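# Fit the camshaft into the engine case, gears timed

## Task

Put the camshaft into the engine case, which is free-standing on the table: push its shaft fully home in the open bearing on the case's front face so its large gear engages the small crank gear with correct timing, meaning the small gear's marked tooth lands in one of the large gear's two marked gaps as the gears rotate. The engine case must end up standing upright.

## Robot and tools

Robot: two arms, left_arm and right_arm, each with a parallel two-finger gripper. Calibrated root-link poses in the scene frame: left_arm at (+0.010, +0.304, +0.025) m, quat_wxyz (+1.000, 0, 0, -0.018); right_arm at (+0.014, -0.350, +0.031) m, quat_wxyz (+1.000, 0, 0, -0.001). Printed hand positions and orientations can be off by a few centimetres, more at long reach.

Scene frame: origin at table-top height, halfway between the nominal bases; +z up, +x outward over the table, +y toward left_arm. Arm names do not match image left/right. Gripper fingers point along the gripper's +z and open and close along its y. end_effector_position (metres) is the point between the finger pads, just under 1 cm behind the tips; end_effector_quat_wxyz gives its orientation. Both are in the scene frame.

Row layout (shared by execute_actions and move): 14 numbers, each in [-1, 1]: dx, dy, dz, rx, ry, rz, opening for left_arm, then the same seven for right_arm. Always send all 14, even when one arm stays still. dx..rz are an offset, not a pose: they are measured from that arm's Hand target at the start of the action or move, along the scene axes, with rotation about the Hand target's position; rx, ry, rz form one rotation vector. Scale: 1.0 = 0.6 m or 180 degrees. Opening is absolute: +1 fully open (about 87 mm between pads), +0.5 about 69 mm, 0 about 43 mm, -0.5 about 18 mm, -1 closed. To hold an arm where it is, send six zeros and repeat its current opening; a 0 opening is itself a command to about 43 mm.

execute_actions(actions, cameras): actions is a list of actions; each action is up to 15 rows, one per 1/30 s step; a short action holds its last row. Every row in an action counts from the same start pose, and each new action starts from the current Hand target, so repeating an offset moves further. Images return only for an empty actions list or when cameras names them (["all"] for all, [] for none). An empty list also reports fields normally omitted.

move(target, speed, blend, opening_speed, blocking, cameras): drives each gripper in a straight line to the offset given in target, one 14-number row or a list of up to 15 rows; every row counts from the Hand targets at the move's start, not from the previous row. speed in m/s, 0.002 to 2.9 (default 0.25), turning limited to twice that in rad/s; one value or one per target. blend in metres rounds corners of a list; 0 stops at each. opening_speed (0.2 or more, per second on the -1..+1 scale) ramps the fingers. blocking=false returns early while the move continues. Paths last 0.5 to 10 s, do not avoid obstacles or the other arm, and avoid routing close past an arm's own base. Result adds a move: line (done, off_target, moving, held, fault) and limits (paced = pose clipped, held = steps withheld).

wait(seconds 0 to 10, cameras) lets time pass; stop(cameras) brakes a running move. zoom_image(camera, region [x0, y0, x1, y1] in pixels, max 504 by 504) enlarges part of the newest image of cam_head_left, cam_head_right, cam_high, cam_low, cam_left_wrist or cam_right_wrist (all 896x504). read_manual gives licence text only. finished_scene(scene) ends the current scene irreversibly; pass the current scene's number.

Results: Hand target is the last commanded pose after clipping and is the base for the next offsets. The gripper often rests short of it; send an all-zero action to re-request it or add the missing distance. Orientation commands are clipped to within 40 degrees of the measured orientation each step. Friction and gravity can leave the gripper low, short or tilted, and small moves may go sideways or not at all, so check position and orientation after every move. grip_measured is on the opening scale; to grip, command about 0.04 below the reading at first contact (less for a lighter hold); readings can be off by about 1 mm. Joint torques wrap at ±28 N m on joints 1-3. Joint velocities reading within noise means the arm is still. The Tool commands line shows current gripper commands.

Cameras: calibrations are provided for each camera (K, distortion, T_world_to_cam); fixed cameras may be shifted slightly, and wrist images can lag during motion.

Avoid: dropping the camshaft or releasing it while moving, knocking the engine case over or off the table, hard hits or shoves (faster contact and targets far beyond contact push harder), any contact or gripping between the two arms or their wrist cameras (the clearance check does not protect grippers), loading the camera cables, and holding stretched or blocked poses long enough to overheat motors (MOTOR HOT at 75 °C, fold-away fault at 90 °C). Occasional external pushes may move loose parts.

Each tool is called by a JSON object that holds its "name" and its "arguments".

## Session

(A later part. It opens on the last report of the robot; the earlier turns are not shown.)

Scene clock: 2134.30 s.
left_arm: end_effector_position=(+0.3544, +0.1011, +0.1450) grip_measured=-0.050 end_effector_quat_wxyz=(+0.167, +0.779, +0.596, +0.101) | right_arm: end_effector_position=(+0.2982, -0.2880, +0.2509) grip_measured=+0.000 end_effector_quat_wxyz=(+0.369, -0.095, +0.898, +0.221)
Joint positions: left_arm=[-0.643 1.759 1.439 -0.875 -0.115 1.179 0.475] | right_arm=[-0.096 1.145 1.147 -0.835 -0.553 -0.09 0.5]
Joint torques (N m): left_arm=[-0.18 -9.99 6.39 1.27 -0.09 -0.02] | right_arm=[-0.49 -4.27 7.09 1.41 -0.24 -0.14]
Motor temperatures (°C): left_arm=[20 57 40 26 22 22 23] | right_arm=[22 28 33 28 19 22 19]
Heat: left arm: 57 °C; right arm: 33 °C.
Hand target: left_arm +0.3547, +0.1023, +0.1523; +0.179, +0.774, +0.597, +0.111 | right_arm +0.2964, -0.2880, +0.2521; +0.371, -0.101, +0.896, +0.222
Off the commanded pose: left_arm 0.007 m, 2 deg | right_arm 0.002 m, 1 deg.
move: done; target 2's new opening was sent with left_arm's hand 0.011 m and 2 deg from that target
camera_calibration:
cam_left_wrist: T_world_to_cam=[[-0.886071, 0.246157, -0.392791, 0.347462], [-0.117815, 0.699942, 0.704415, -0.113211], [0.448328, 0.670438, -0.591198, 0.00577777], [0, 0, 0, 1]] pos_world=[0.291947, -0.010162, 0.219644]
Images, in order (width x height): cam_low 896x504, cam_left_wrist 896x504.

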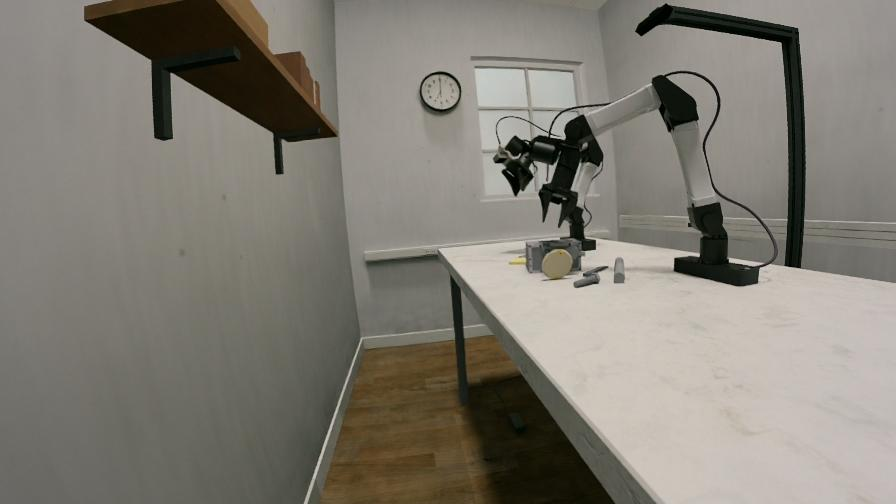

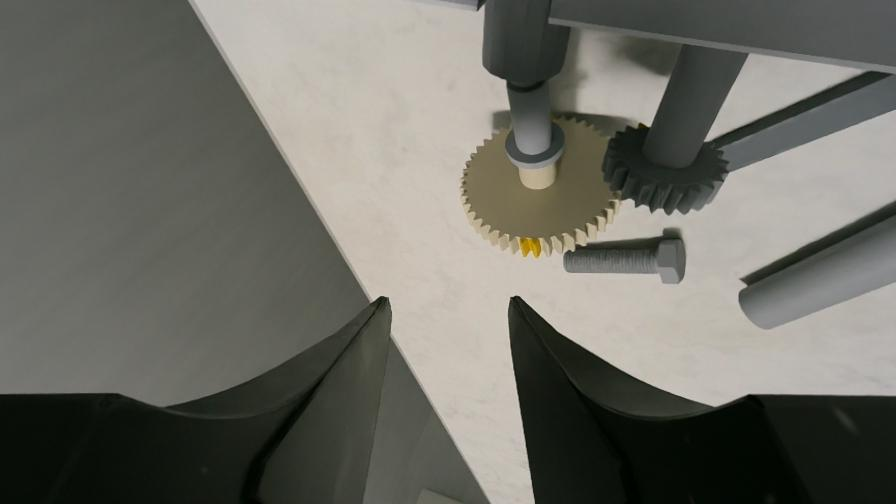

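{"name": "move", "arguments": {"target": [[0.0,0.021,-0.165,0,0,0,-0.05,0,0,0,0,0,0,0],[0.0,0.044,-0.165,0,0,0,-0.05,0,0,0,0,0,0,0],[0.0,0.044,-0.165,0,0,0,-1,0,0,0,0,0,0,0]], "speed": 0.1, "cameras": ["cam_left_wrist"]}}

Scene clock: 2141.03 s.
left_arm: end_effector_position=(+0.3600, +0.1259, +0.0542) grip_measured=-0.964 end_effector_quat_wxyz=(+0.183, +0.771, +0.599, +0.119) | right_arm: end_effector_position=(+0.2982, -0.2880, +0.2509) grip_measured=+0.000 end_effector_quat_wxyz=(+0.369, -0.095, +0.898, +0.221)
Joint positions: left_arm=[-0.589 1.786 1.075 -0.436 -0.122 1.224 0.018] | right_arm=[-0.096 1.145 1.147 -0.835 -0.553 -0.09 0.5]
Joint torques (N m): left_arm=[0.62 -8.7 6.05 1.04 0.17 0.12] | right_arm=[-0.51 -4.29 7.12 1.42 -0.21 -0.16]
Motor temperatures (°C): left_arm=[20 57 39 26 22 22 23] | right_arm=[22 28 33 28 19 22 19]
Heat: left arm: 57 °C; right arm: 33 °C.
Hand target: left_arm +0.3548, +0.1288, +0.0534; +0.179, +0.774, +0.597, +0.111 | right_arm +0.2964, -0.2880, +0.2521; +0.371, -0.101, +0.896, +0.222
Off the commanded pose: left_arm 0.006 m, 1 deg | right_arm 0.002 m, 1 deg.
move: done; target 3's new opening was sent with left_arm's hand 0.016 m and 3 deg from that target
camera_calibration:
cam_left_wrist: T_world_to_cam=[[-0.869912, 0.229239, -0.436696, 0.309373], [-0.162836, 0.702279, 0.693029, -0.0493796], [0.465551, 0.673983, -0.573593, -0.0746018], [0, 0, 0, 1]] pos_world=[0.295818, 0.0140383, 0.126532]
Images, in order (width x height): cam_left_wrist 896x504.

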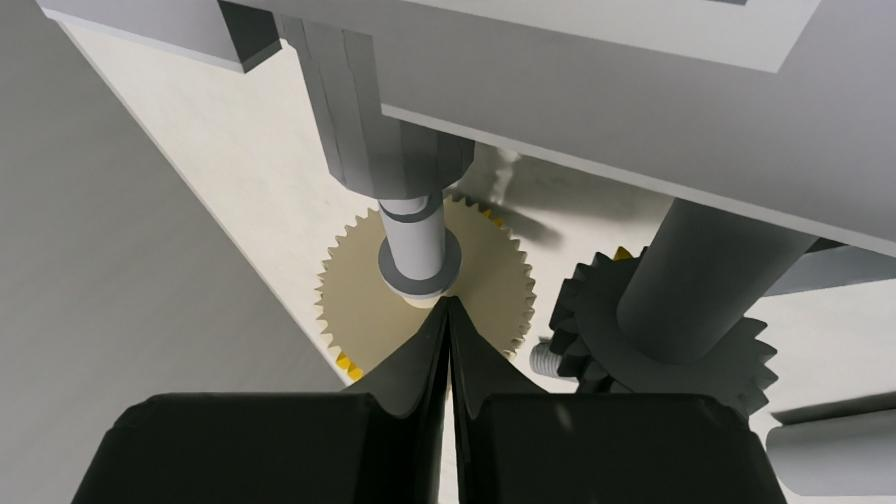

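{"name": "move", "arguments": {"target": [[0.0,0,0.06,0,0,0,-1,0,0,0,0,0,0,0],[-0.03,-0.04,0.13,0,0,0,-0.05,0,0,0,0,0,0,0]], "speed": 0.15, "cameras": ["cam_left_wrist","cam_low"]}}

{"name": "zoom_image", "arguments": {"camera": "cam_low", "region": [510, 220, 590, 290]}}

Scene clock: 2148.13 s.
left_arm: end_effector_position=(+0.3325, +0.1060, +0.1173) grip_measured=-0.050 end_effector_quat_wxyz=(+0.167, +0.779, +0.595, +0.102) | right_arm: end_effector_position=(+0.2982, -0.2880, +0.2509) grip_measured=+0.000 end_effector_quat_wxyz=(+0.369, -0.095, +0.898, +0.221)
Joint positions: left_arm=[-0.674 1.699 1.258 -0.757 -0.128 1.152 0.475] | right_arm=[-0.096 1.145 1.147 -0.835 -0.553 -0.09 0.5]
Joint torques (N m): left_arm=[0.02 -8.58 10.06 0.93 -0.13 -0.02] | right_arm=[-0.53 -4.29 7.08 1.42 -0.25 -0.16]
Motor temperatures (°C): left_arm=[20 57 39 26 22 22 23] | right_arm=[22 28 33 28 19 22 19]
Heat: left arm: 57 °C; right arm: 33 °C.
Hand target: left_arm +0.3367, +0.1047, +0.1313; +0.179, +0.774, +0.597, +0.111 | right_arm +0.2964, -0.2880, +0.2521; +0.371, -0.101, +0.896, +0.222
Off the commanded pose: left_arm 0.015 m, 2 deg | right_arm 0.002 m, 1 deg.
move: off_target (left_arm); target 2's new opening was sent with left_arm's hand 0.015 m and 2 deg from that target
camera_calibration:
cam_left_wrist: T_world_to_cam=[[-0.885209, 0.248299, -0.393386, 0.315625], [-0.117454, 0.698947, 0.705463, -0.0998217], [0.450121, 0.670687, -0.58955, -0.00482457], [0, 0, 0, 1]] pos_world=[0.269841, -0.00536355, 0.191739]
Images, in order (width x height): cam_low 896x504, cam_left_wrist 896x504.

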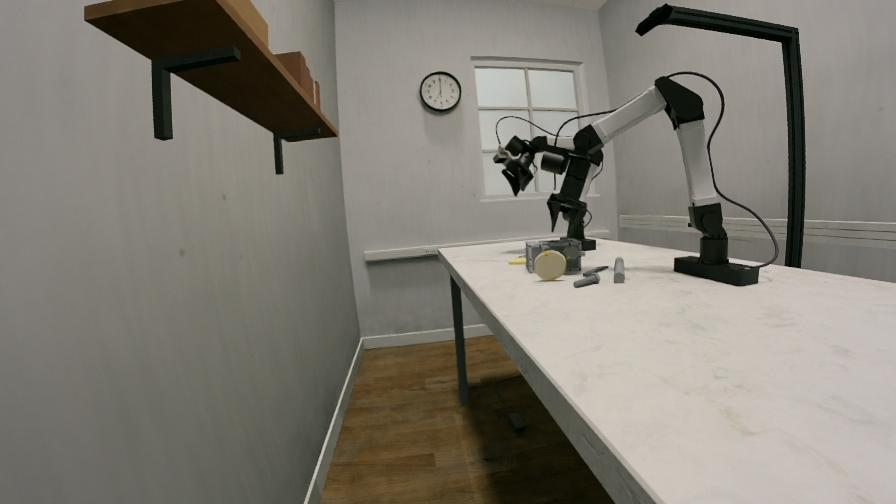

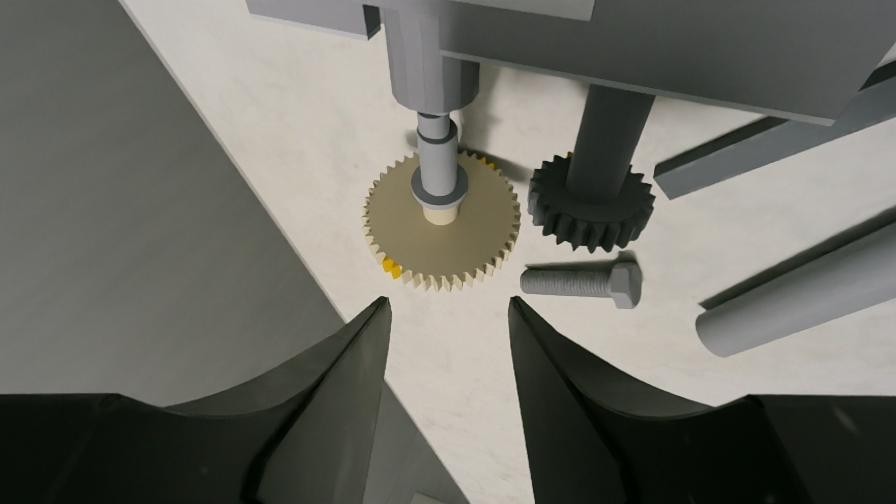

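Scaled by 6.300.

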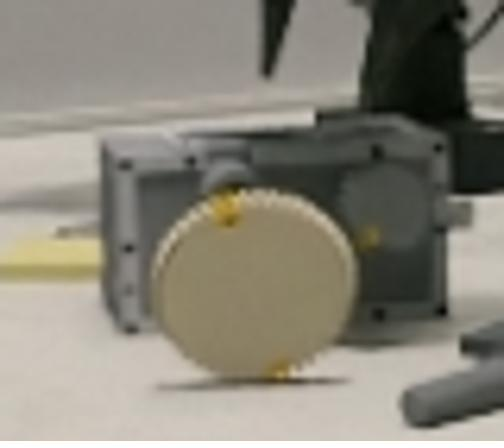

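{"name": "move", "arguments": {"target": [[0.05,0.021,0.0,0,-0.03,0,-0.05,0,0,0,0,0,0,0],[0.05,0.021,-0.142,0,-0.03,0,-0.05,0,0,0,0,0,0,0]], "speed": 0.1, "cameras": ["cam_left_wrist"]}}

Scene clock: 2158.47 s.
left_arm: end_effector_position=(+0.3697, +0.1117, +0.0554) grip_measured=-0.050 end_effector_quat_wxyz=(+0.219, +0.765, +0.587, +0.147) | right_arm: end_effector_position=(+0.2982, -0.2880, +0.2509) grip_measured=+0.000 end_effector_quat_wxyz=(+0.369, -0.095, +0.898, +0.221)
Joint positions: left_arm=[-0.621 1.791 1.038 -0.308 -0.166 1.219 0.475] | right_arm=[-0.096 1.145 1.147 -0.835 -0.553 -0.09 0.5]
Joint torques (N m): left_arm=[0.54 -6.42 5.68 1.37 -0.06 0.11] | right_arm=[-0.51 -4.26 7.09 1.42 -0.23 -0.14]
Heat: left arm: 54 °C; right arm: 33 °C.
Hand target: left_arm +0.3668, +0.1173, +0.0461; +0.207, +0.768, +0.588, +0.148 | right_arm +0.2964, -0.2880, +0.2521; +0.371, -0.101, +0.896, +0.222
Off the commanded pose: left_arm 0.011 m, 1 deg | right_arm 0.002 m, 1 deg.
move: off_target (left_arm)
camera_calibration:
cam_left_wrist: T_world_to_cam=[[-0.823928, 0.22639, -0.51951, 0.309546], [-0.218401, 0.719067, 0.65973, -0.0182191], [0.522919, 0.657031, -0.543015, -0.0898793], [0, 0, 0, 1]] pos_world=[0.298064, 0.0020761, 0.124026]
Images, in order (width x height): cam_left_wrist 896x504.

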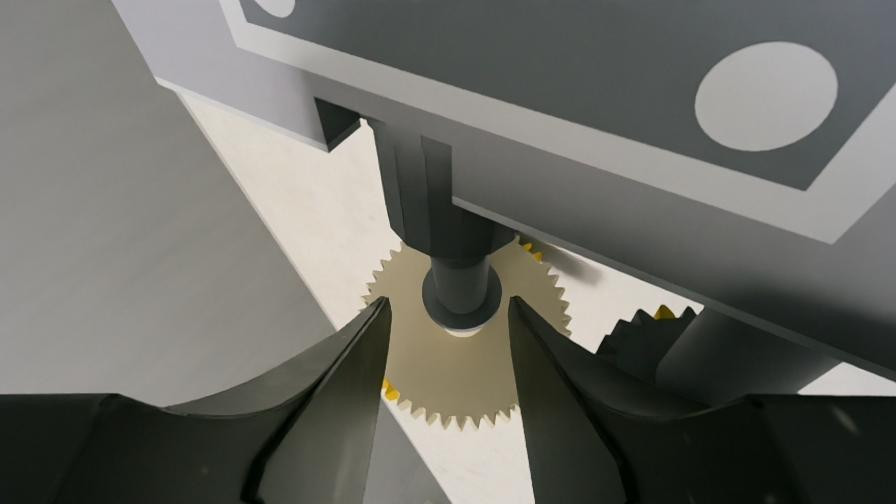

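{"name": "move", "arguments": {"target": [[-0.002,0.006,-0.02,0,0,0,-0.05,0,0,0,0,0,0,0],[-0.002,0.024,-0.02,0,0,0,-0.05,0,0,0,0,0,0,0],[-0.002,0.024,-0.02,0,0,0,-1,0,0,0,0,0,0,0]], "speed": 0.08, "cameras": ["cam_left_wrist","cam_low"]}}

{"name": "zoom_image", "arguments": {"camera": "cam_low", "region": [510, 220, 590, 290]}}

Scene clock: 2165.47 s.
left_arm: end_effector_position=(+0.3719, +0.1173, +0.0454) grip_measured=-0.339 end_effector_quat_wxyz=(+0.235, +0.762, +0.587, +0.141) | right_arm: end_effector_position=(+0.2982, -0.2880, +0.2509) grip_measured=+0.000 end_effector_quat_wxyz=(+0.369, -0.095, +0.898, +0.221)
Joint positions: left_arm=[-0.594 1.788 0.98 -0.222 -0.134 1.237 0.331] | right_arm=[-0.096 1.145 1.147 -0.835 -0.553 -0.09 0.5]
Joint torques (N m): left_arm=[1.05 -6.69 5.01 1.16 -0.19 0.23] | right_arm=[-0.53 -4.33 7.12 1.41 -0.24 -0.15]
Heat: left arm: 53 °C; right arm: 33 °C.
Hand target: left_arm +0.3655, +0.1317, +0.0341; +0.207, +0.768, +0.587, +0.148 | right_arm +0.2964, -0.2880, +0.2521; +0.371, -0.101, +0.896, +0.222
Off the commanded pose: left_arm 0.019 m, 3 deg | right_arm 0.002 m, 1 deg.
move: off_target (left_arm); target 3's new opening was sent with left_arm's hand 0.025 m and 4 deg from that target
camera_calibration:
cam_left_wrist: T_world_to_cam=[[-0.817287, 0.213311, -0.535294, 0.30468], [-0.222424, 0.740182, 0.634554, -0.0148798], [0.531573, 0.637675, -0.557496, -0.100526], [0, 0, 0, 1]] pos_world=[0.299138, 0.0101248, 0.116493]
Images, in order (width x height): cam_low 896x504, cam_left_wrist 896x504.

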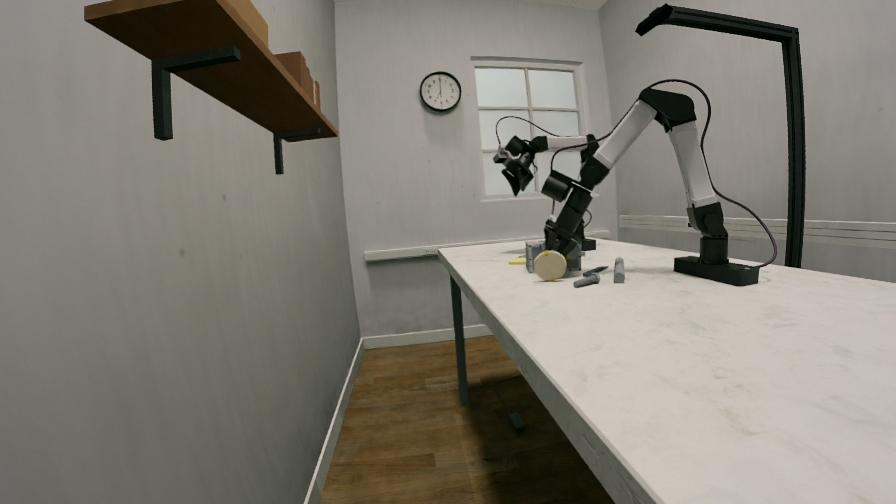

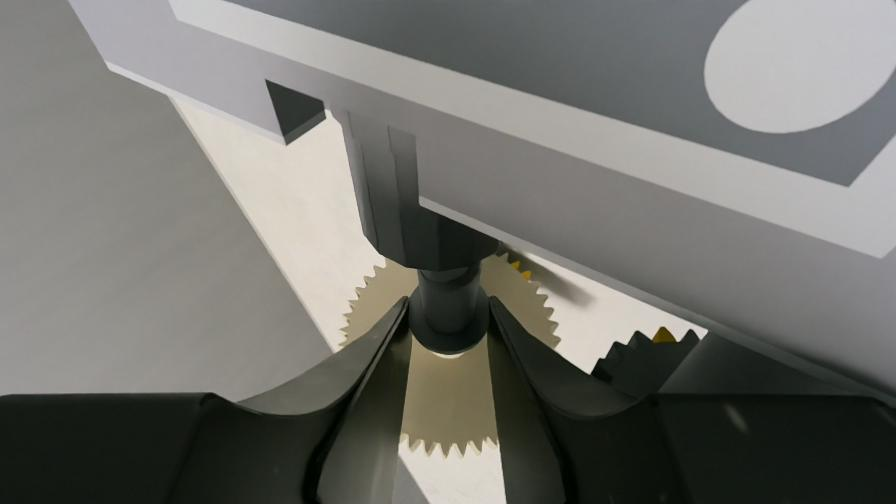

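Scaled by 6.300.

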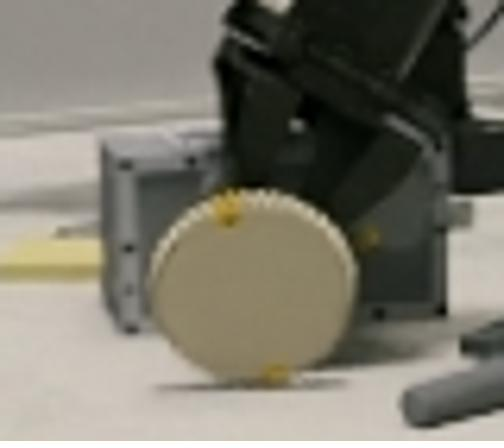

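{"name": "move", "arguments": {"target": [[-0.006,-0.01,0.06,0,0.05,0,-1,0,0,0,0,0,0,0],[-0.012,-0.012,0.066,0,0.255,0,-1,0,0,0,0,0,0,0]], "speed": 0.15, "cameras": ["cam_left_wrist","cam_low"]}}

{"name": "zoom_image", "arguments": {"camera": "cam_low", "region": [510, 220, 590, 290]}}

Scene clock: 2175.83 s.
left_arm: end_effector_position=(+0.3567, +0.1266, +0.0693) grip_measured=-0.339 end_effector_quat_wxyz=(-0.043, +0.765, +0.623, -0.155) | right_arm: end_effector_position=(+0.2982, -0.2880, +0.2509) grip_measured=+0.000 end_effector_quat_wxyz=(+0.369, -0.095, +0.898, +0.221)
Joint positions: left_arm=[-0.428 2.324 2.023 -1.481 0.246 1.338 0.33] | right_arm=[-0.096 1.145 1.147 -0.835 -0.553 -0.09 0.5]
Joint torques (N m): left_arm=[0.62 -10.18 9.72 -0.35 0.42 0.17] | right_arm=[-0.43 -4.33 7.08 1.41 -0.23 -0.13]
Motor temperatures (°C): left_arm=[20 52 39 26 22 22 23] | right_arm=[22 28 33 28 19 22 19]
Heat: left arm: 52 °C; right arm: 33 °C.
Hand target: left_arm +0.3583, +0.1244, +0.0738; -0.039, +0.765, +0.622, -0.164 | right_arm +0.2964, -0.2880, +0.2521; +0.371, -0.101, +0.896, +0.222
Off the commanded pose: left_arm 0.005 m, 1 deg | right_arm 0.002 m, 1 deg.
move: done
camera_calibration:
cam_left_wrist: T_world_to_cam=[[-0.941451, 0.232911, 0.243765, 0.290848], [0.336528, 0.693029, 0.637542, -0.233996], [-0.0204453, 0.682249, -0.730834, 0.118293], [0, 0, 0, 1]] pos_world=[0.354984, 0.0137189, 0.164736]
Images, in order (width x height): cam_low 896x504, cam_left_wrist 896x504.

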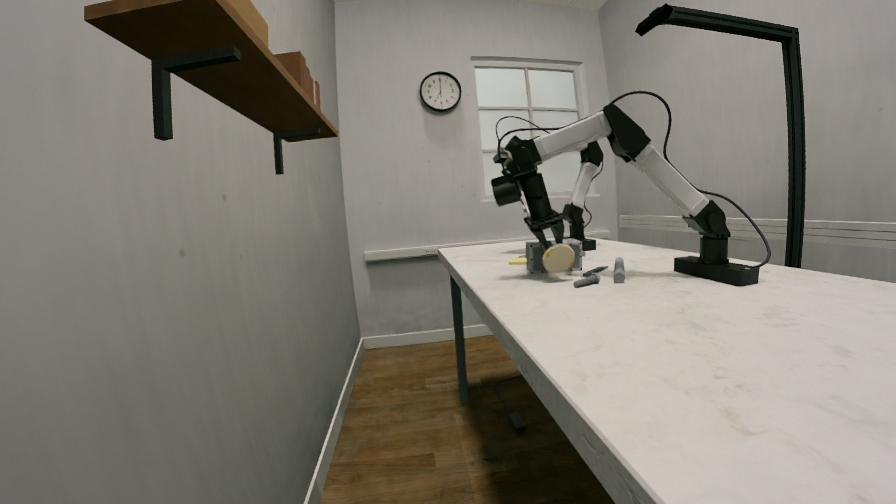

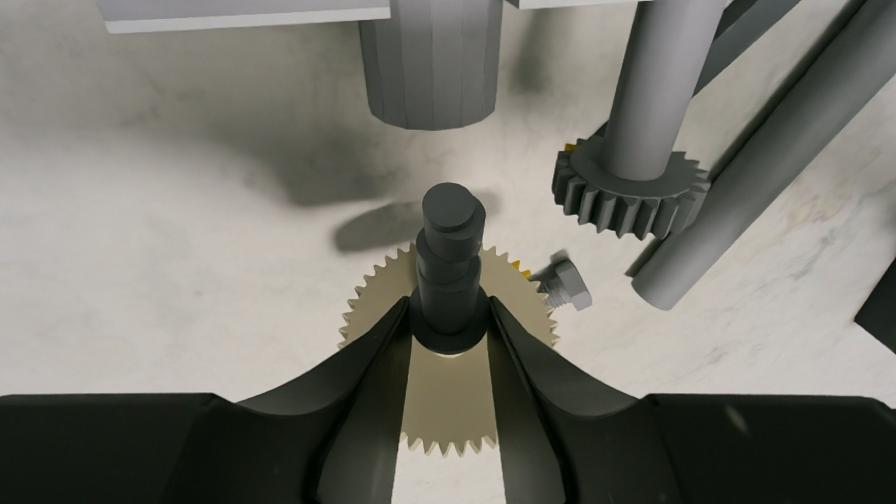

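Scaled by 6.300.

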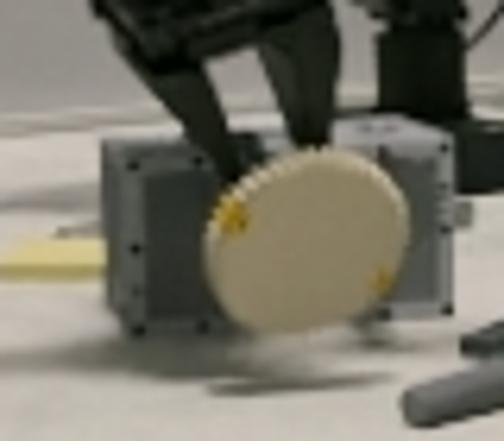

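{"name": "move", "arguments": {"target": [0.012,0.04,0.0,0.06,0,0,-1,0,0,0,0,0,0,0], "speed": 0.1, "cameras": ["cam_left_wrist","cam_low"]}}

{"name": "zoom_image", "arguments": {"camera": "cam_low", "region": [510, 220, 590, 290]}}

Scene clock: 2188.63 s.
left_arm: end_effector_position=(+0.3643, +0.1473, +0.0696) grip_measured=-0.339 end_effector_quat_wxyz=(-0.090, +0.759, +0.636, -0.106) | right_arm: end_effector_position=(+0.2982, -0.2880, +0.2509) grip_measured=+0.000 end_effector_quat_wxyz=(+0.369, -0.095, +0.898, +0.221)
Joint positions: left_arm=[-0.428 2.371 2.089 -1.542 0.122 1.3 0.33] | right_arm=[-0.096 1.145 1.147 -0.835 -0.553 -0.09 0.5]
Joint torques (N m): left_arm=[-0.32 -10.37 9.25 -0.45 -0.05 0.02] | right_arm=[-0.55 -4.31 7.06 1.41 -0.24 -0.14]
Heat: left arm: 54 °C; right arm: 33 °C.
Hand target: left_arm +0.3655, +0.1484, +0.0737; -0.110, +0.758, +0.634, -0.104 | right_arm +0.2964, -0.2880, +0.2521; +0.371, -0.101, +0.896, +0.222
Off the commanded pose: left_arm 0.004 m, 2 deg | right_arm 0.002 m, 1 deg.
joint sent to its limit (left arm) — joint 4 (wrist pitch), lower limit. The joint targets still meet the commanded pose.
move: done
camera_calibration:
cam_left_wrist: T_world_to_cam=[[-0.946822, 0.190357, 0.259407, 0.300317], [0.321318, 0.601536, 0.731375, -0.23856], [-0.0168202, 0.775834, -0.630713, 0.0824734], [0, 0, 0, 1]] pos_world=[0.362387, 0.0223492, 0.148589]
Images, in order (width x height): cam_low 896x504, cam_left_wrist 896x504.

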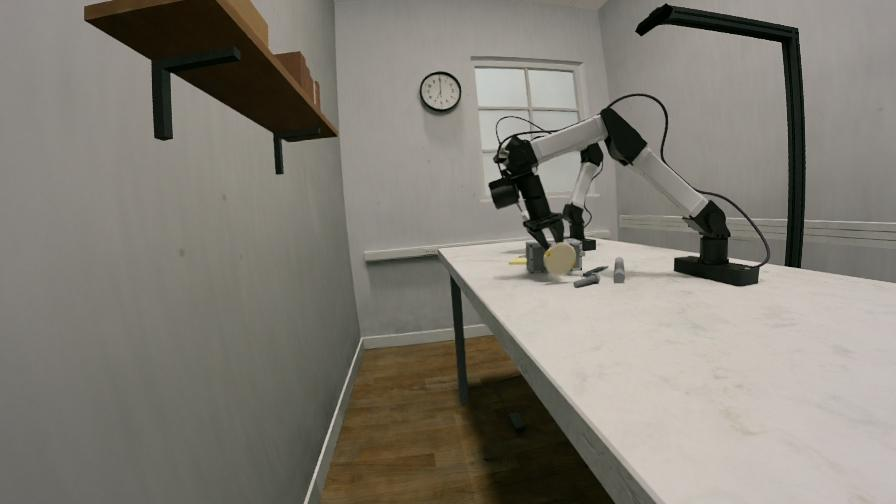

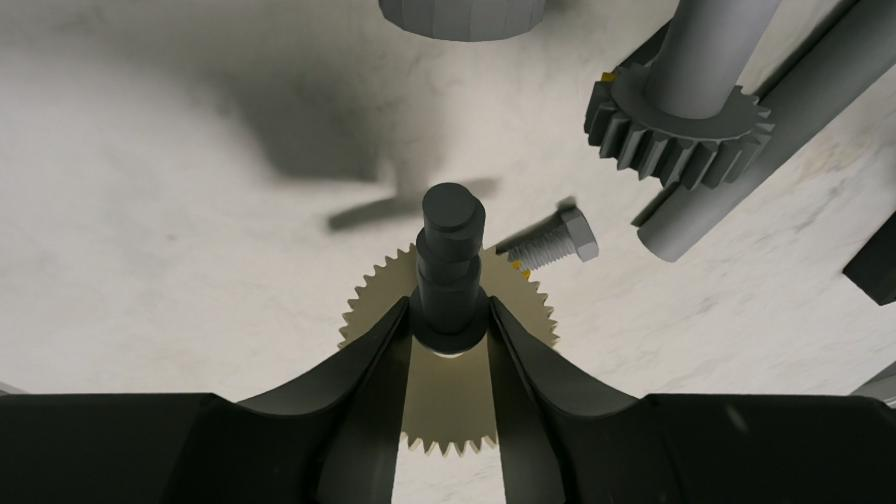

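Scaled by 6.300.

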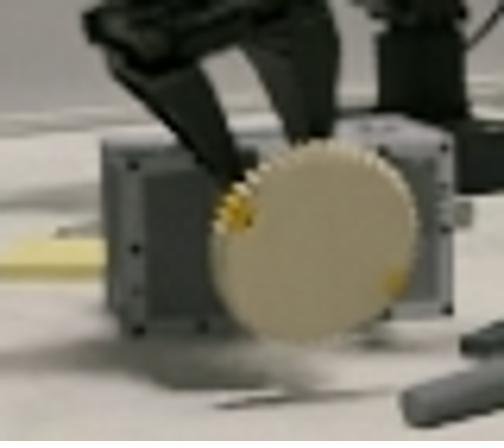

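{"name": "move", "arguments": {"target": [[-0.006,-0.006,-0.006,0.025,0,0,-1,0,0,0,0,0,0,0],[-0.012,-0.036,-0.006,0.025,0,0,-1,0,0,0,0,0,0,0]], "speed": 0.07, "cameras": ["cam_left_wrist","cam_low"]}}

{"name": "zoom_image", "arguments": {"camera": "cam_low", "region": [510, 220, 590, 290]}}

Scene clock: 2199.77 s.
left_arm: end_effector_position=(+0.3557, +0.1260, +0.0654) grip_measured=-0.339 end_effector_quat_wxyz=(-0.111, +0.759, +0.637, -0.074) | right_arm: end_effector_position=(+0.2982, -0.2880, +0.2509) grip_measured=+0.000 end_effector_quat_wxyz=(+0.369, -0.095, +0.898, +0.221)
Joint positions: left_arm=[-0.509 2.401 2.115 -1.543 0.067 1.209 0.33] | right_arm=[-0.096 1.145 1.147 -0.835 -0.553 -0.09 0.5]
Joint torques (N m): left_arm=[0.31 -10.59 9.61 -0.43 0.02 -0.03] | right_arm=[-0.51 -4.29 7.1 1.4 -0.23 -0.14]
Motor temperatures (°C): left_arm=[20 56 40 25 22 22 24] | right_arm=[22 28 33 28 19 22 19]
Heat: left arm: 56 °C; right arm: 33 °C.
Hand target: left_arm +0.3584, +0.1269, +0.0702; -0.140, +0.753, +0.638, -0.079 | right_arm +0.2964, -0.2880, +0.2521; +0.371, -0.101, +0.896, +0.222
Off the commanded pose: left_arm 0.005 m, 3 deg | right_arm 0.002 m, 1 deg.
joint sent to its limit (left arm) — joint 4 (wrist pitch), lower limit. The joint targets are off in orientation, not in position.
move: off_target (left_arm)
camera_calibration:
cam_left_wrist: T_world_to_cam=[[-0.951457, 0.178874, 0.250469, 0.300987], [0.307763, 0.543796, 0.780748, -0.211011], [0.00345138, 0.819933, -0.572449, 0.0795619], [0, 0, 0, 1]] pos_world=[0.351043, -0.00432731, 0.134903]
Images, in order (width x height): cam_low 896x504, cam_left_wrist 896x504.

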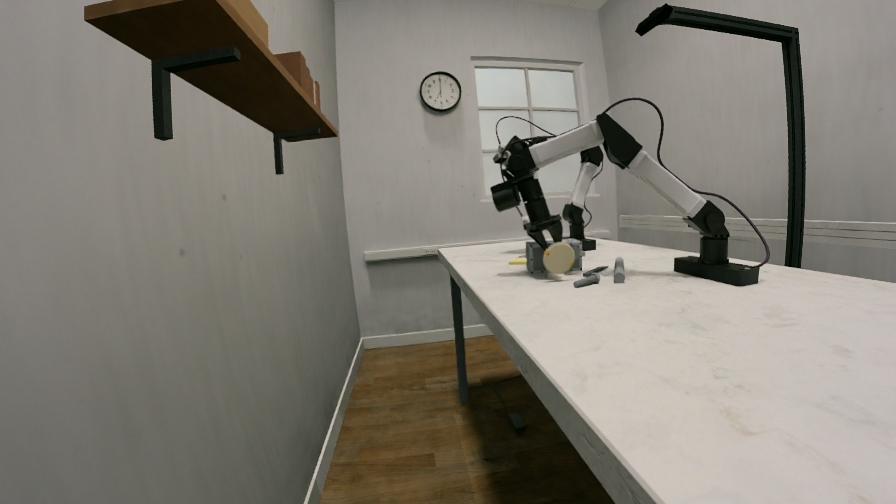

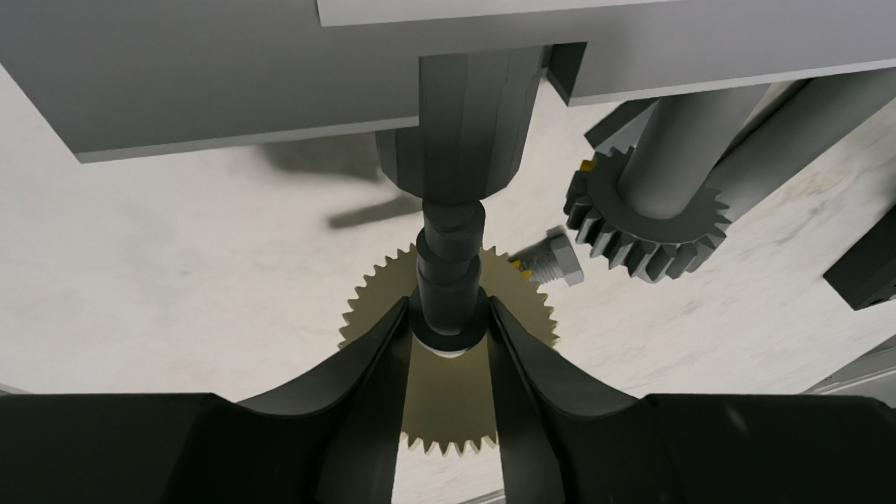

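Scaled by 6.300.

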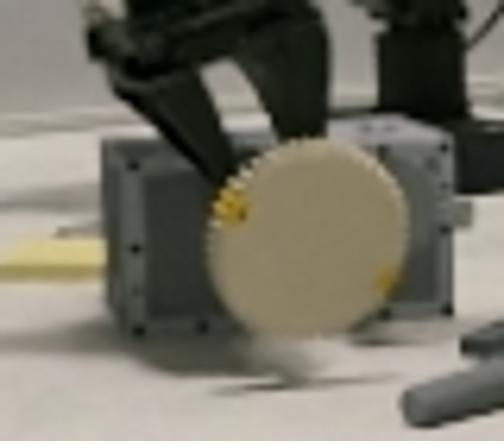

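{"name": "move", "arguments": {"target": [[0.0,0.0,0.014,0,0,0,-1,0,0,0,0,0,0,0],[-0.005,-0.03,0.015,0,0,0,-1,0,0,0,0,0,0,0]], "speed": 0.05, "cameras": ["cam_left_wrist","cam_low"]}}

{"name": "zoom_image", "arguments": {"camera": "cam_low", "region": [510, 220, 590, 290]}}

Scene clock: 2206.23 s.
left_arm: end_effector_position=(+0.3553, +0.1236, +0.0715) grip_measured=-0.339 end_effector_quat_wxyz=(-0.115, +0.755, +0.643, -0.057) | right_arm: end_effector_position=(+0.2982, -0.2880, +0.2509) grip_measured=+0.000 end_effector_quat_wxyz=(+0.369, -0.095, +0.898, +0.221)
Joint positions: left_arm=[-0.526 2.401 2.136 -1.559 0.04 1.175 0.33] | right_arm=[-0.096 1.145 1.147 -0.835 -0.553 -0.09 0.5]
Joint torques (N m): left_arm=[-1.83 -11.62 9.91 -0.25 0.31 0.01] | right_arm=[-0.5 -4.34 7.12 1.4 -0.23 -0.16]
Motor temperatures (°C): left_arm=[20 55 41 25 22 22 24] | right_arm=[22 28 33 28 19 22 19]
Heat: left arm: 55 °C; right arm: 33 °C.
Hand target: left_arm +0.3554, +0.1089, +0.0792; -0.140, +0.753, +0.638, -0.079 | right_arm +0.2964, -0.2880, +0.2521; +0.371, -0.101, +0.896, +0.222
Off the commanded pose: left_arm 0.017 m, 4 deg | right_arm 0.002 m, 1 deg.
joint sent to its limit (left arm) — joint 4 (wrist pitch), lower limit. The joint targets are off in orientation, not in position.
move: off_target (left_arm)
camera_calibration:
cam_left_wrist: T_world_to_cam=[[-0.95828, 0.163016, 0.234789, 0.304938], [0.285729, 0.524188, 0.802238, -0.205615], [0.00770385, 0.835854, -0.548897, 0.079941], [0, 0, 0, 1]] pos_world=[0.35035, -0.00874772, 0.137236]
Images, in order (width x height): cam_low 896x504, cam_left_wrist 896x504.

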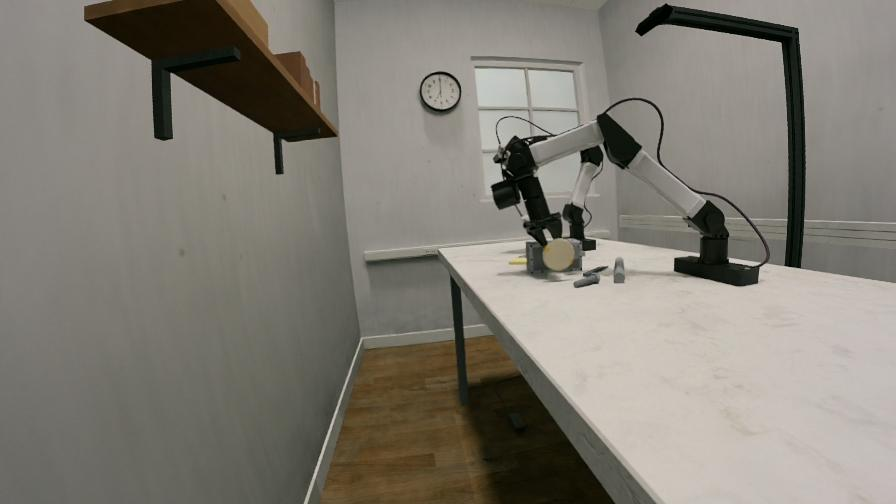

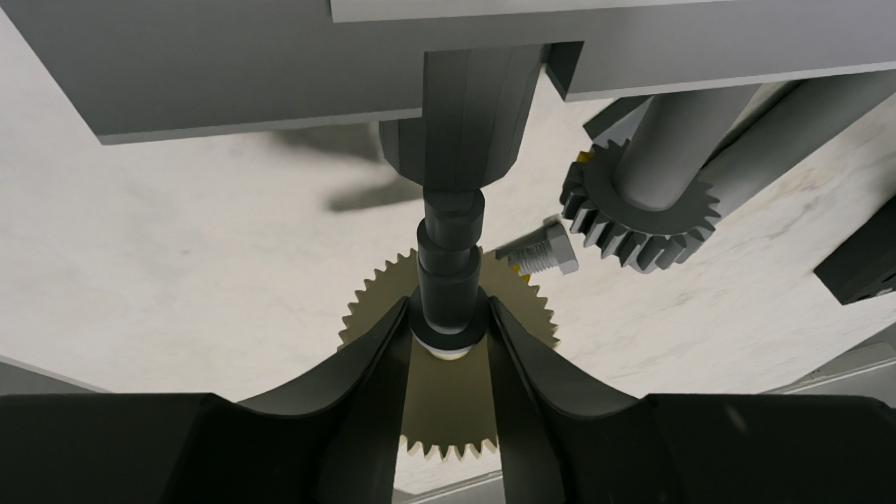

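Scaled by 6.300.

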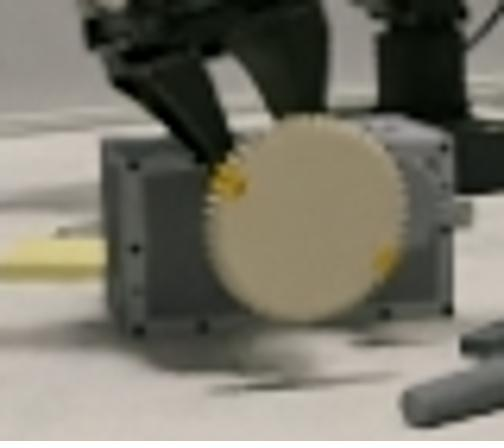

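{"name": "move", "arguments": {"target": [[0.002,0.02,-0.007,0,0,0,-1,0,0,0,0,0,0,0],[0.002,-0.004,-0.01,0,0,0,-1,0,0,0,0,0,0,0],[-0.002,-0.014,-0.012,0,0,0,-1,0,0,0,0,0,0,0]], "speed": 0.05, "cameras": ["cam_left_wrist","cam_low"]}}

{"name": "zoom_image", "arguments": {"camera": "cam_low", "region": [510, 220, 590, 290]}}

Scene clock: 2214.47 s.
left_arm: end_effector_position=(+0.3561, +0.1223, +0.0695) grip_measured=-0.339 end_effector_quat_wxyz=(-0.122, +0.753, +0.644, -0.049) | right_arm: end_effector_position=(+0.2982, -0.2880, +0.2509) grip_measured=+0.000 end_effector_quat_wxyz=(+0.369, -0.095, +0.898, +0.221)
Joint positions: left_arm=[-0.534 2.421 2.158 -1.57 0.024 1.16 0.33] | right_arm=[-0.096 1.145 1.147 -0.835 -0.553 -0.09 0.5]
Joint torques (N m): left_arm=[-2.61 -10.77 10.03 -0.15 0.52 0] | right_arm=[-0.54 -4.31 7.1 1.4 -0.24 -0.16]
Motor temperatures (°C): left_arm=[20 56 40 25 22 22 24] | right_arm=[22 28 33 28 19 22 19]
Heat: left arm: 56 °C; right arm: 33 °C.
Hand target: left_arm +0.3542, +0.1005, +0.0719; -0.140, +0.753, +0.638, -0.079 | right_arm +0.2964, -0.2880, +0.2521; +0.371, -0.101, +0.896, +0.222
Off the commanded pose: left_arm 0.022 m, 4 deg | right_arm 0.002 m, 1 deg.
joint read past its limit (left arm) — joint 4 (wrist pitch), lower limit.
joint sent to its limit (left arm) — joint 4 (wrist pitch), lower limit. The joint targets are off in orientation, not in position.
move: off_target (left_arm)
camera_calibration:
cam_left_wrist: T_world_to_cam=[[-0.959227, 0.156627, 0.235269, 0.30747], [0.28252, 0.507424, 0.814066, -0.201206], [0.00812401, 0.847342, -0.530985, 0.0770676], [0, 0, 0, 1]] pos_world=[0.351152, -0.0113642, 0.132378]
Images, in order (width x height): cam_low 896x504, cam_left_wrist 896x504.

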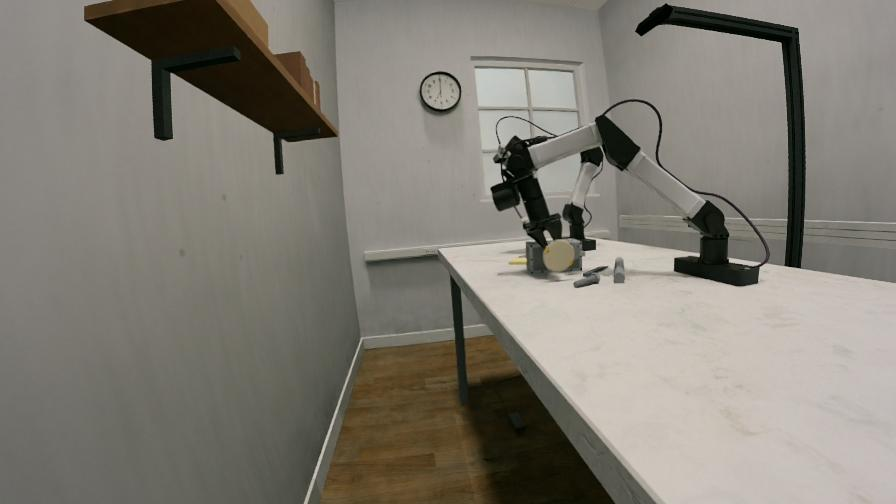

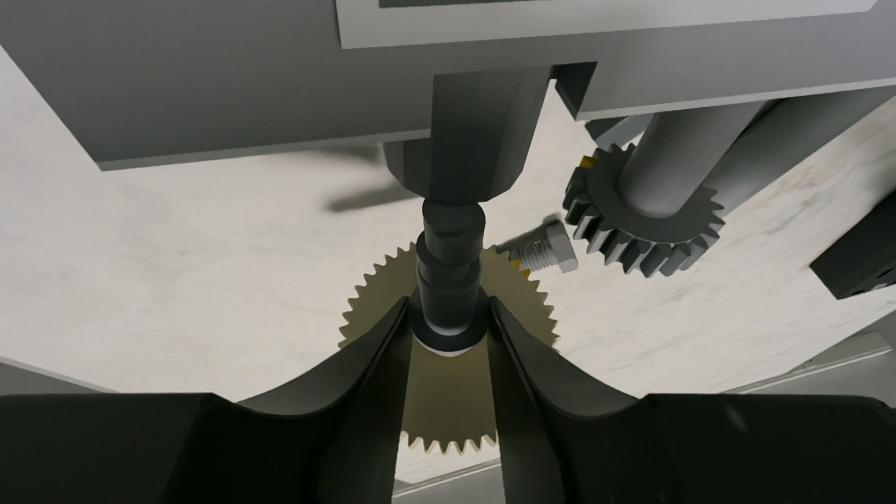

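Scaled by 6.300.

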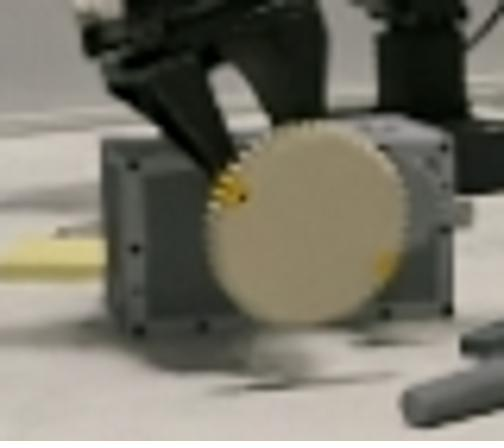

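{"name": "move", "arguments": {"target": [[0.002,0.03,-0.004,0,0,0,-1,0,0,0,0,0,0,0],[0.002,0.028,-0.018,0,0,0,-1,0,0,0,0,0,0,0],[-0.002,-0.004,-0.018,0,0,0,-1,0,0,0,0,0,0,0]], "speed": 0.05, "cameras": ["cam_left_wrist","cam_low"]}}

{"name": "zoom_image", "arguments": {"camera": "cam_low", "region": [510, 220, 590, 290]}}

Scene clock: 2227.03 s.
left_arm: end_effector_position=(+0.3485, +0.1042, +0.0587) grip_measured=-0.339 end_effector_quat_wxyz=(-0.123, +0.759, +0.636, -0.065) | right_arm: end_effector_position=(+0.2982, -0.2880, +0.2509) grip_measured=+0.000 end_effector_quat_wxyz=(+0.369, -0.095, +0.898, +0.221)
Joint positions: left_arm=[-0.567 2.457 2.18 -1.567 0.059 1.154 0.33] | right_arm=[-0.096 1.145 1.147 -0.835 -0.553 -0.09 0.5]
Joint torques (N m): left_arm=[0.05 -11.02 9.33 -0.19 0.23 0.01] | right_arm=[-0.5 -4.3 7.15 1.41 -0.22 -0.16]
Motor temperatures (°C): left_arm=[20 59 40 25 22 22 24] | right_arm=[22 28 33 28 19 22 19]
Heat: left arm: 59 °C; right arm: 33 °C.
Hand target: left_arm +0.3529, +0.0981, +0.0610; -0.140, +0.753, +0.638, -0.079 | right_arm +0.2964, -0.2880, +0.2521; +0.371, -0.101, +0.896, +0.222
Off the commanded pose: left_arm 0.008 m, 3 deg | right_arm 0.002 m, 1 deg.
joint read past its limit (left arm) — joint 4 (wrist pitch), lower limit.
joint sent to its limit (left arm) — joint 4 (wrist pitch), lower limit. The joint targets are off in orientation, not in position.
move: off_target (left_arm)
camera_calibration:
cam_left_wrist: T_world_to_cam=[[-0.949469, 0.178086, 0.258447, 0.298576], [0.313775, 0.519161, 0.794995, -0.192175], [0.00740169, 0.835917, -0.548806, 0.0893062], [0, 0, 0, 1]] pos_world=[0.343127, -0.028055, 0.124624]
Images, in order (width x height): cam_low 896x504, cam_left_wrist 896x504.

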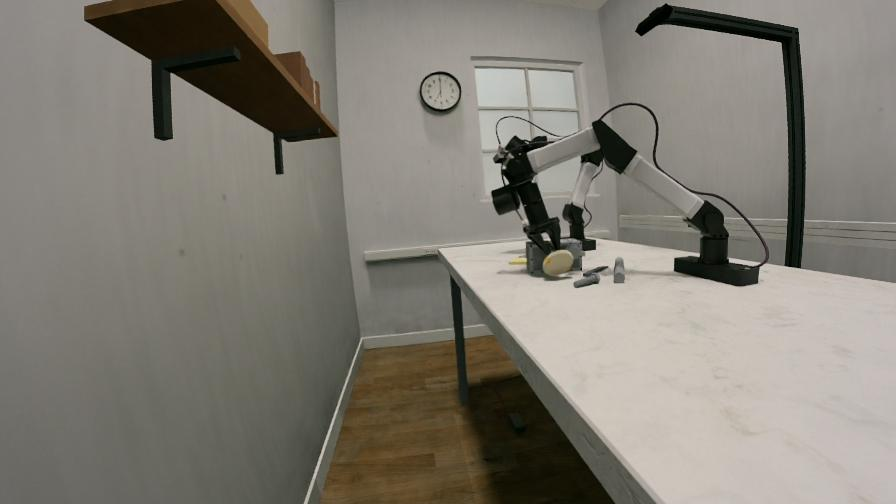

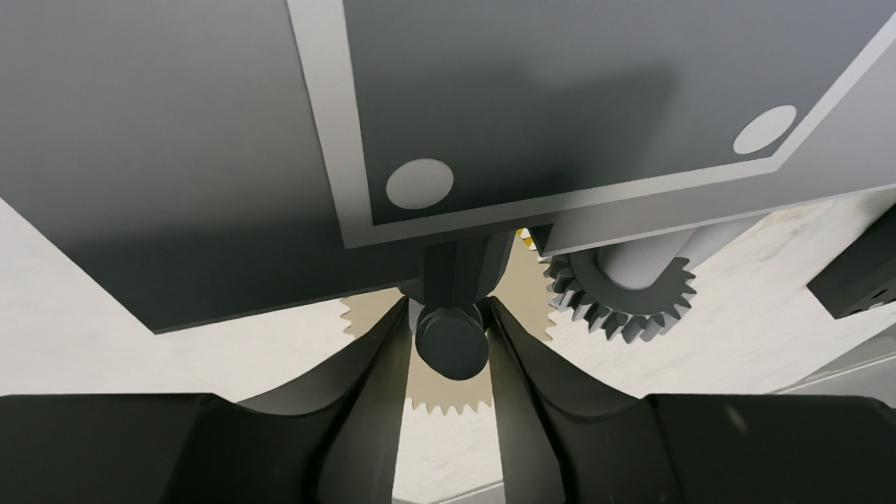

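Scaled by 6.300.

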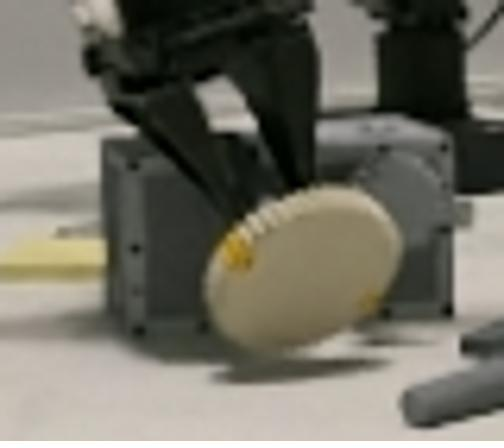

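{"name": "move", "arguments": {"target": [[0.01,0.05,0.03,0,0,0,-1,0,0,0,0,0,0,0],[0.022,0.15,0.0,0,0,0,-1,0,0,0,0,0,0,0],[0.022,0.15,-0.04,0,0,0,-1,0,0,0,0,0,0,0],[0.008,0.08,-0.04,0,0,0,-1,0,0,0,0,0,0,0]], "speed": 0.08, "cameras": ["cam_left_wrist","cam_low"]}}

{"name": "zoom_image", "arguments": {"camera": "cam_low", "region": [510, 220, 590, 290]}}

Scene clock: 2241.63 s.
left_arm: end_effector_position=(+0.3541, +0.1516, +0.0427) grip_measured=-0.338 end_effector_quat_wxyz=(-0.143, +0.754, +0.635, -0.083) | right_arm: end_effector_position=(+0.2982, -0.2880, +0.2509) grip_measured=+0.000 end_effector_quat_wxyz=(+0.369, -0.095, +0.898, +0.221)
Joint positions: left_arm=[-0.463 2.425 2.044 -1.518 0.049 1.252 0.331] | right_arm=[-0.096 1.145 1.147 -0.835 -0.553 -0.09 0.5]
Joint torques (N m): left_arm=[-0.58 -9.44 8.28 -0.2 0.11 -0.06] | right_arm=[-0.5 -4.27 7.09 1.41 -0.23 -0.15]
Motor temperatures (°C): left_arm=[20 58 39 25 22 22 24] | right_arm=[22 28 33 28 19 22 19]
Heat: left arm: 58 °C; right arm: 33 °C.
Hand target: left_arm +0.3578, +0.1461, +0.0371; -0.140, +0.753, +0.638, -0.079 | right_arm +0.2964, -0.2880, +0.2521; +0.371, -0.101, +0.896, +0.222
Off the commanded pose: left_arm 0.009 m, 1 deg | right_arm 0.002 m, 1 deg.
move: done
camera_calibration:
cam_left_wrist: T_world_to_cam=[[-0.935786, 0.168165, 0.309878, 0.294056], [0.351463, 0.514444, 0.78219, -0.21784], [-0.0278785, 0.840873, -0.540514, 0.0521786], [0, 0, 0, 1]] pos_world=[0.353191, 0.0187412, 0.107474]
Images, in order (width x height): cam_low 896x504, cam_left_wrist 896x504.

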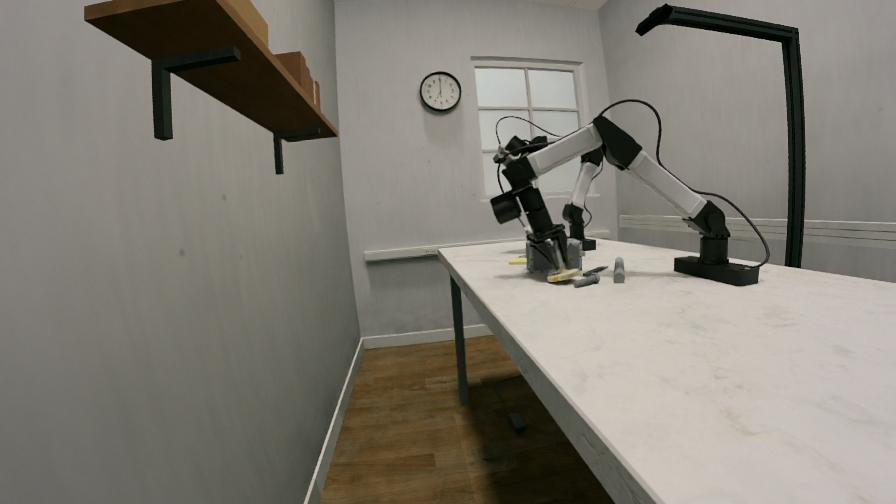

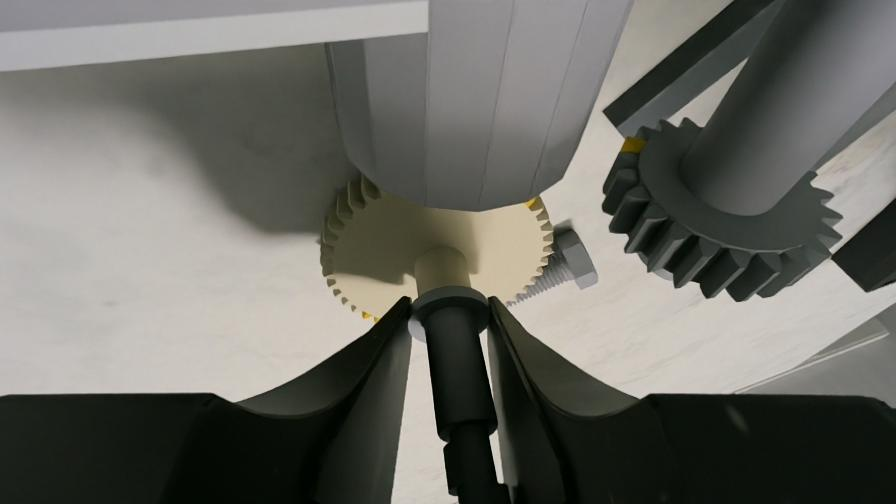

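Scaled by 6.300.

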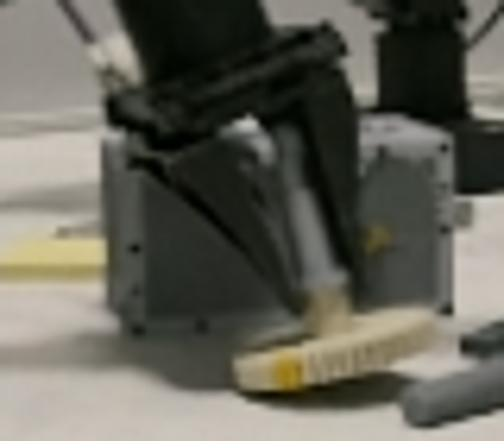

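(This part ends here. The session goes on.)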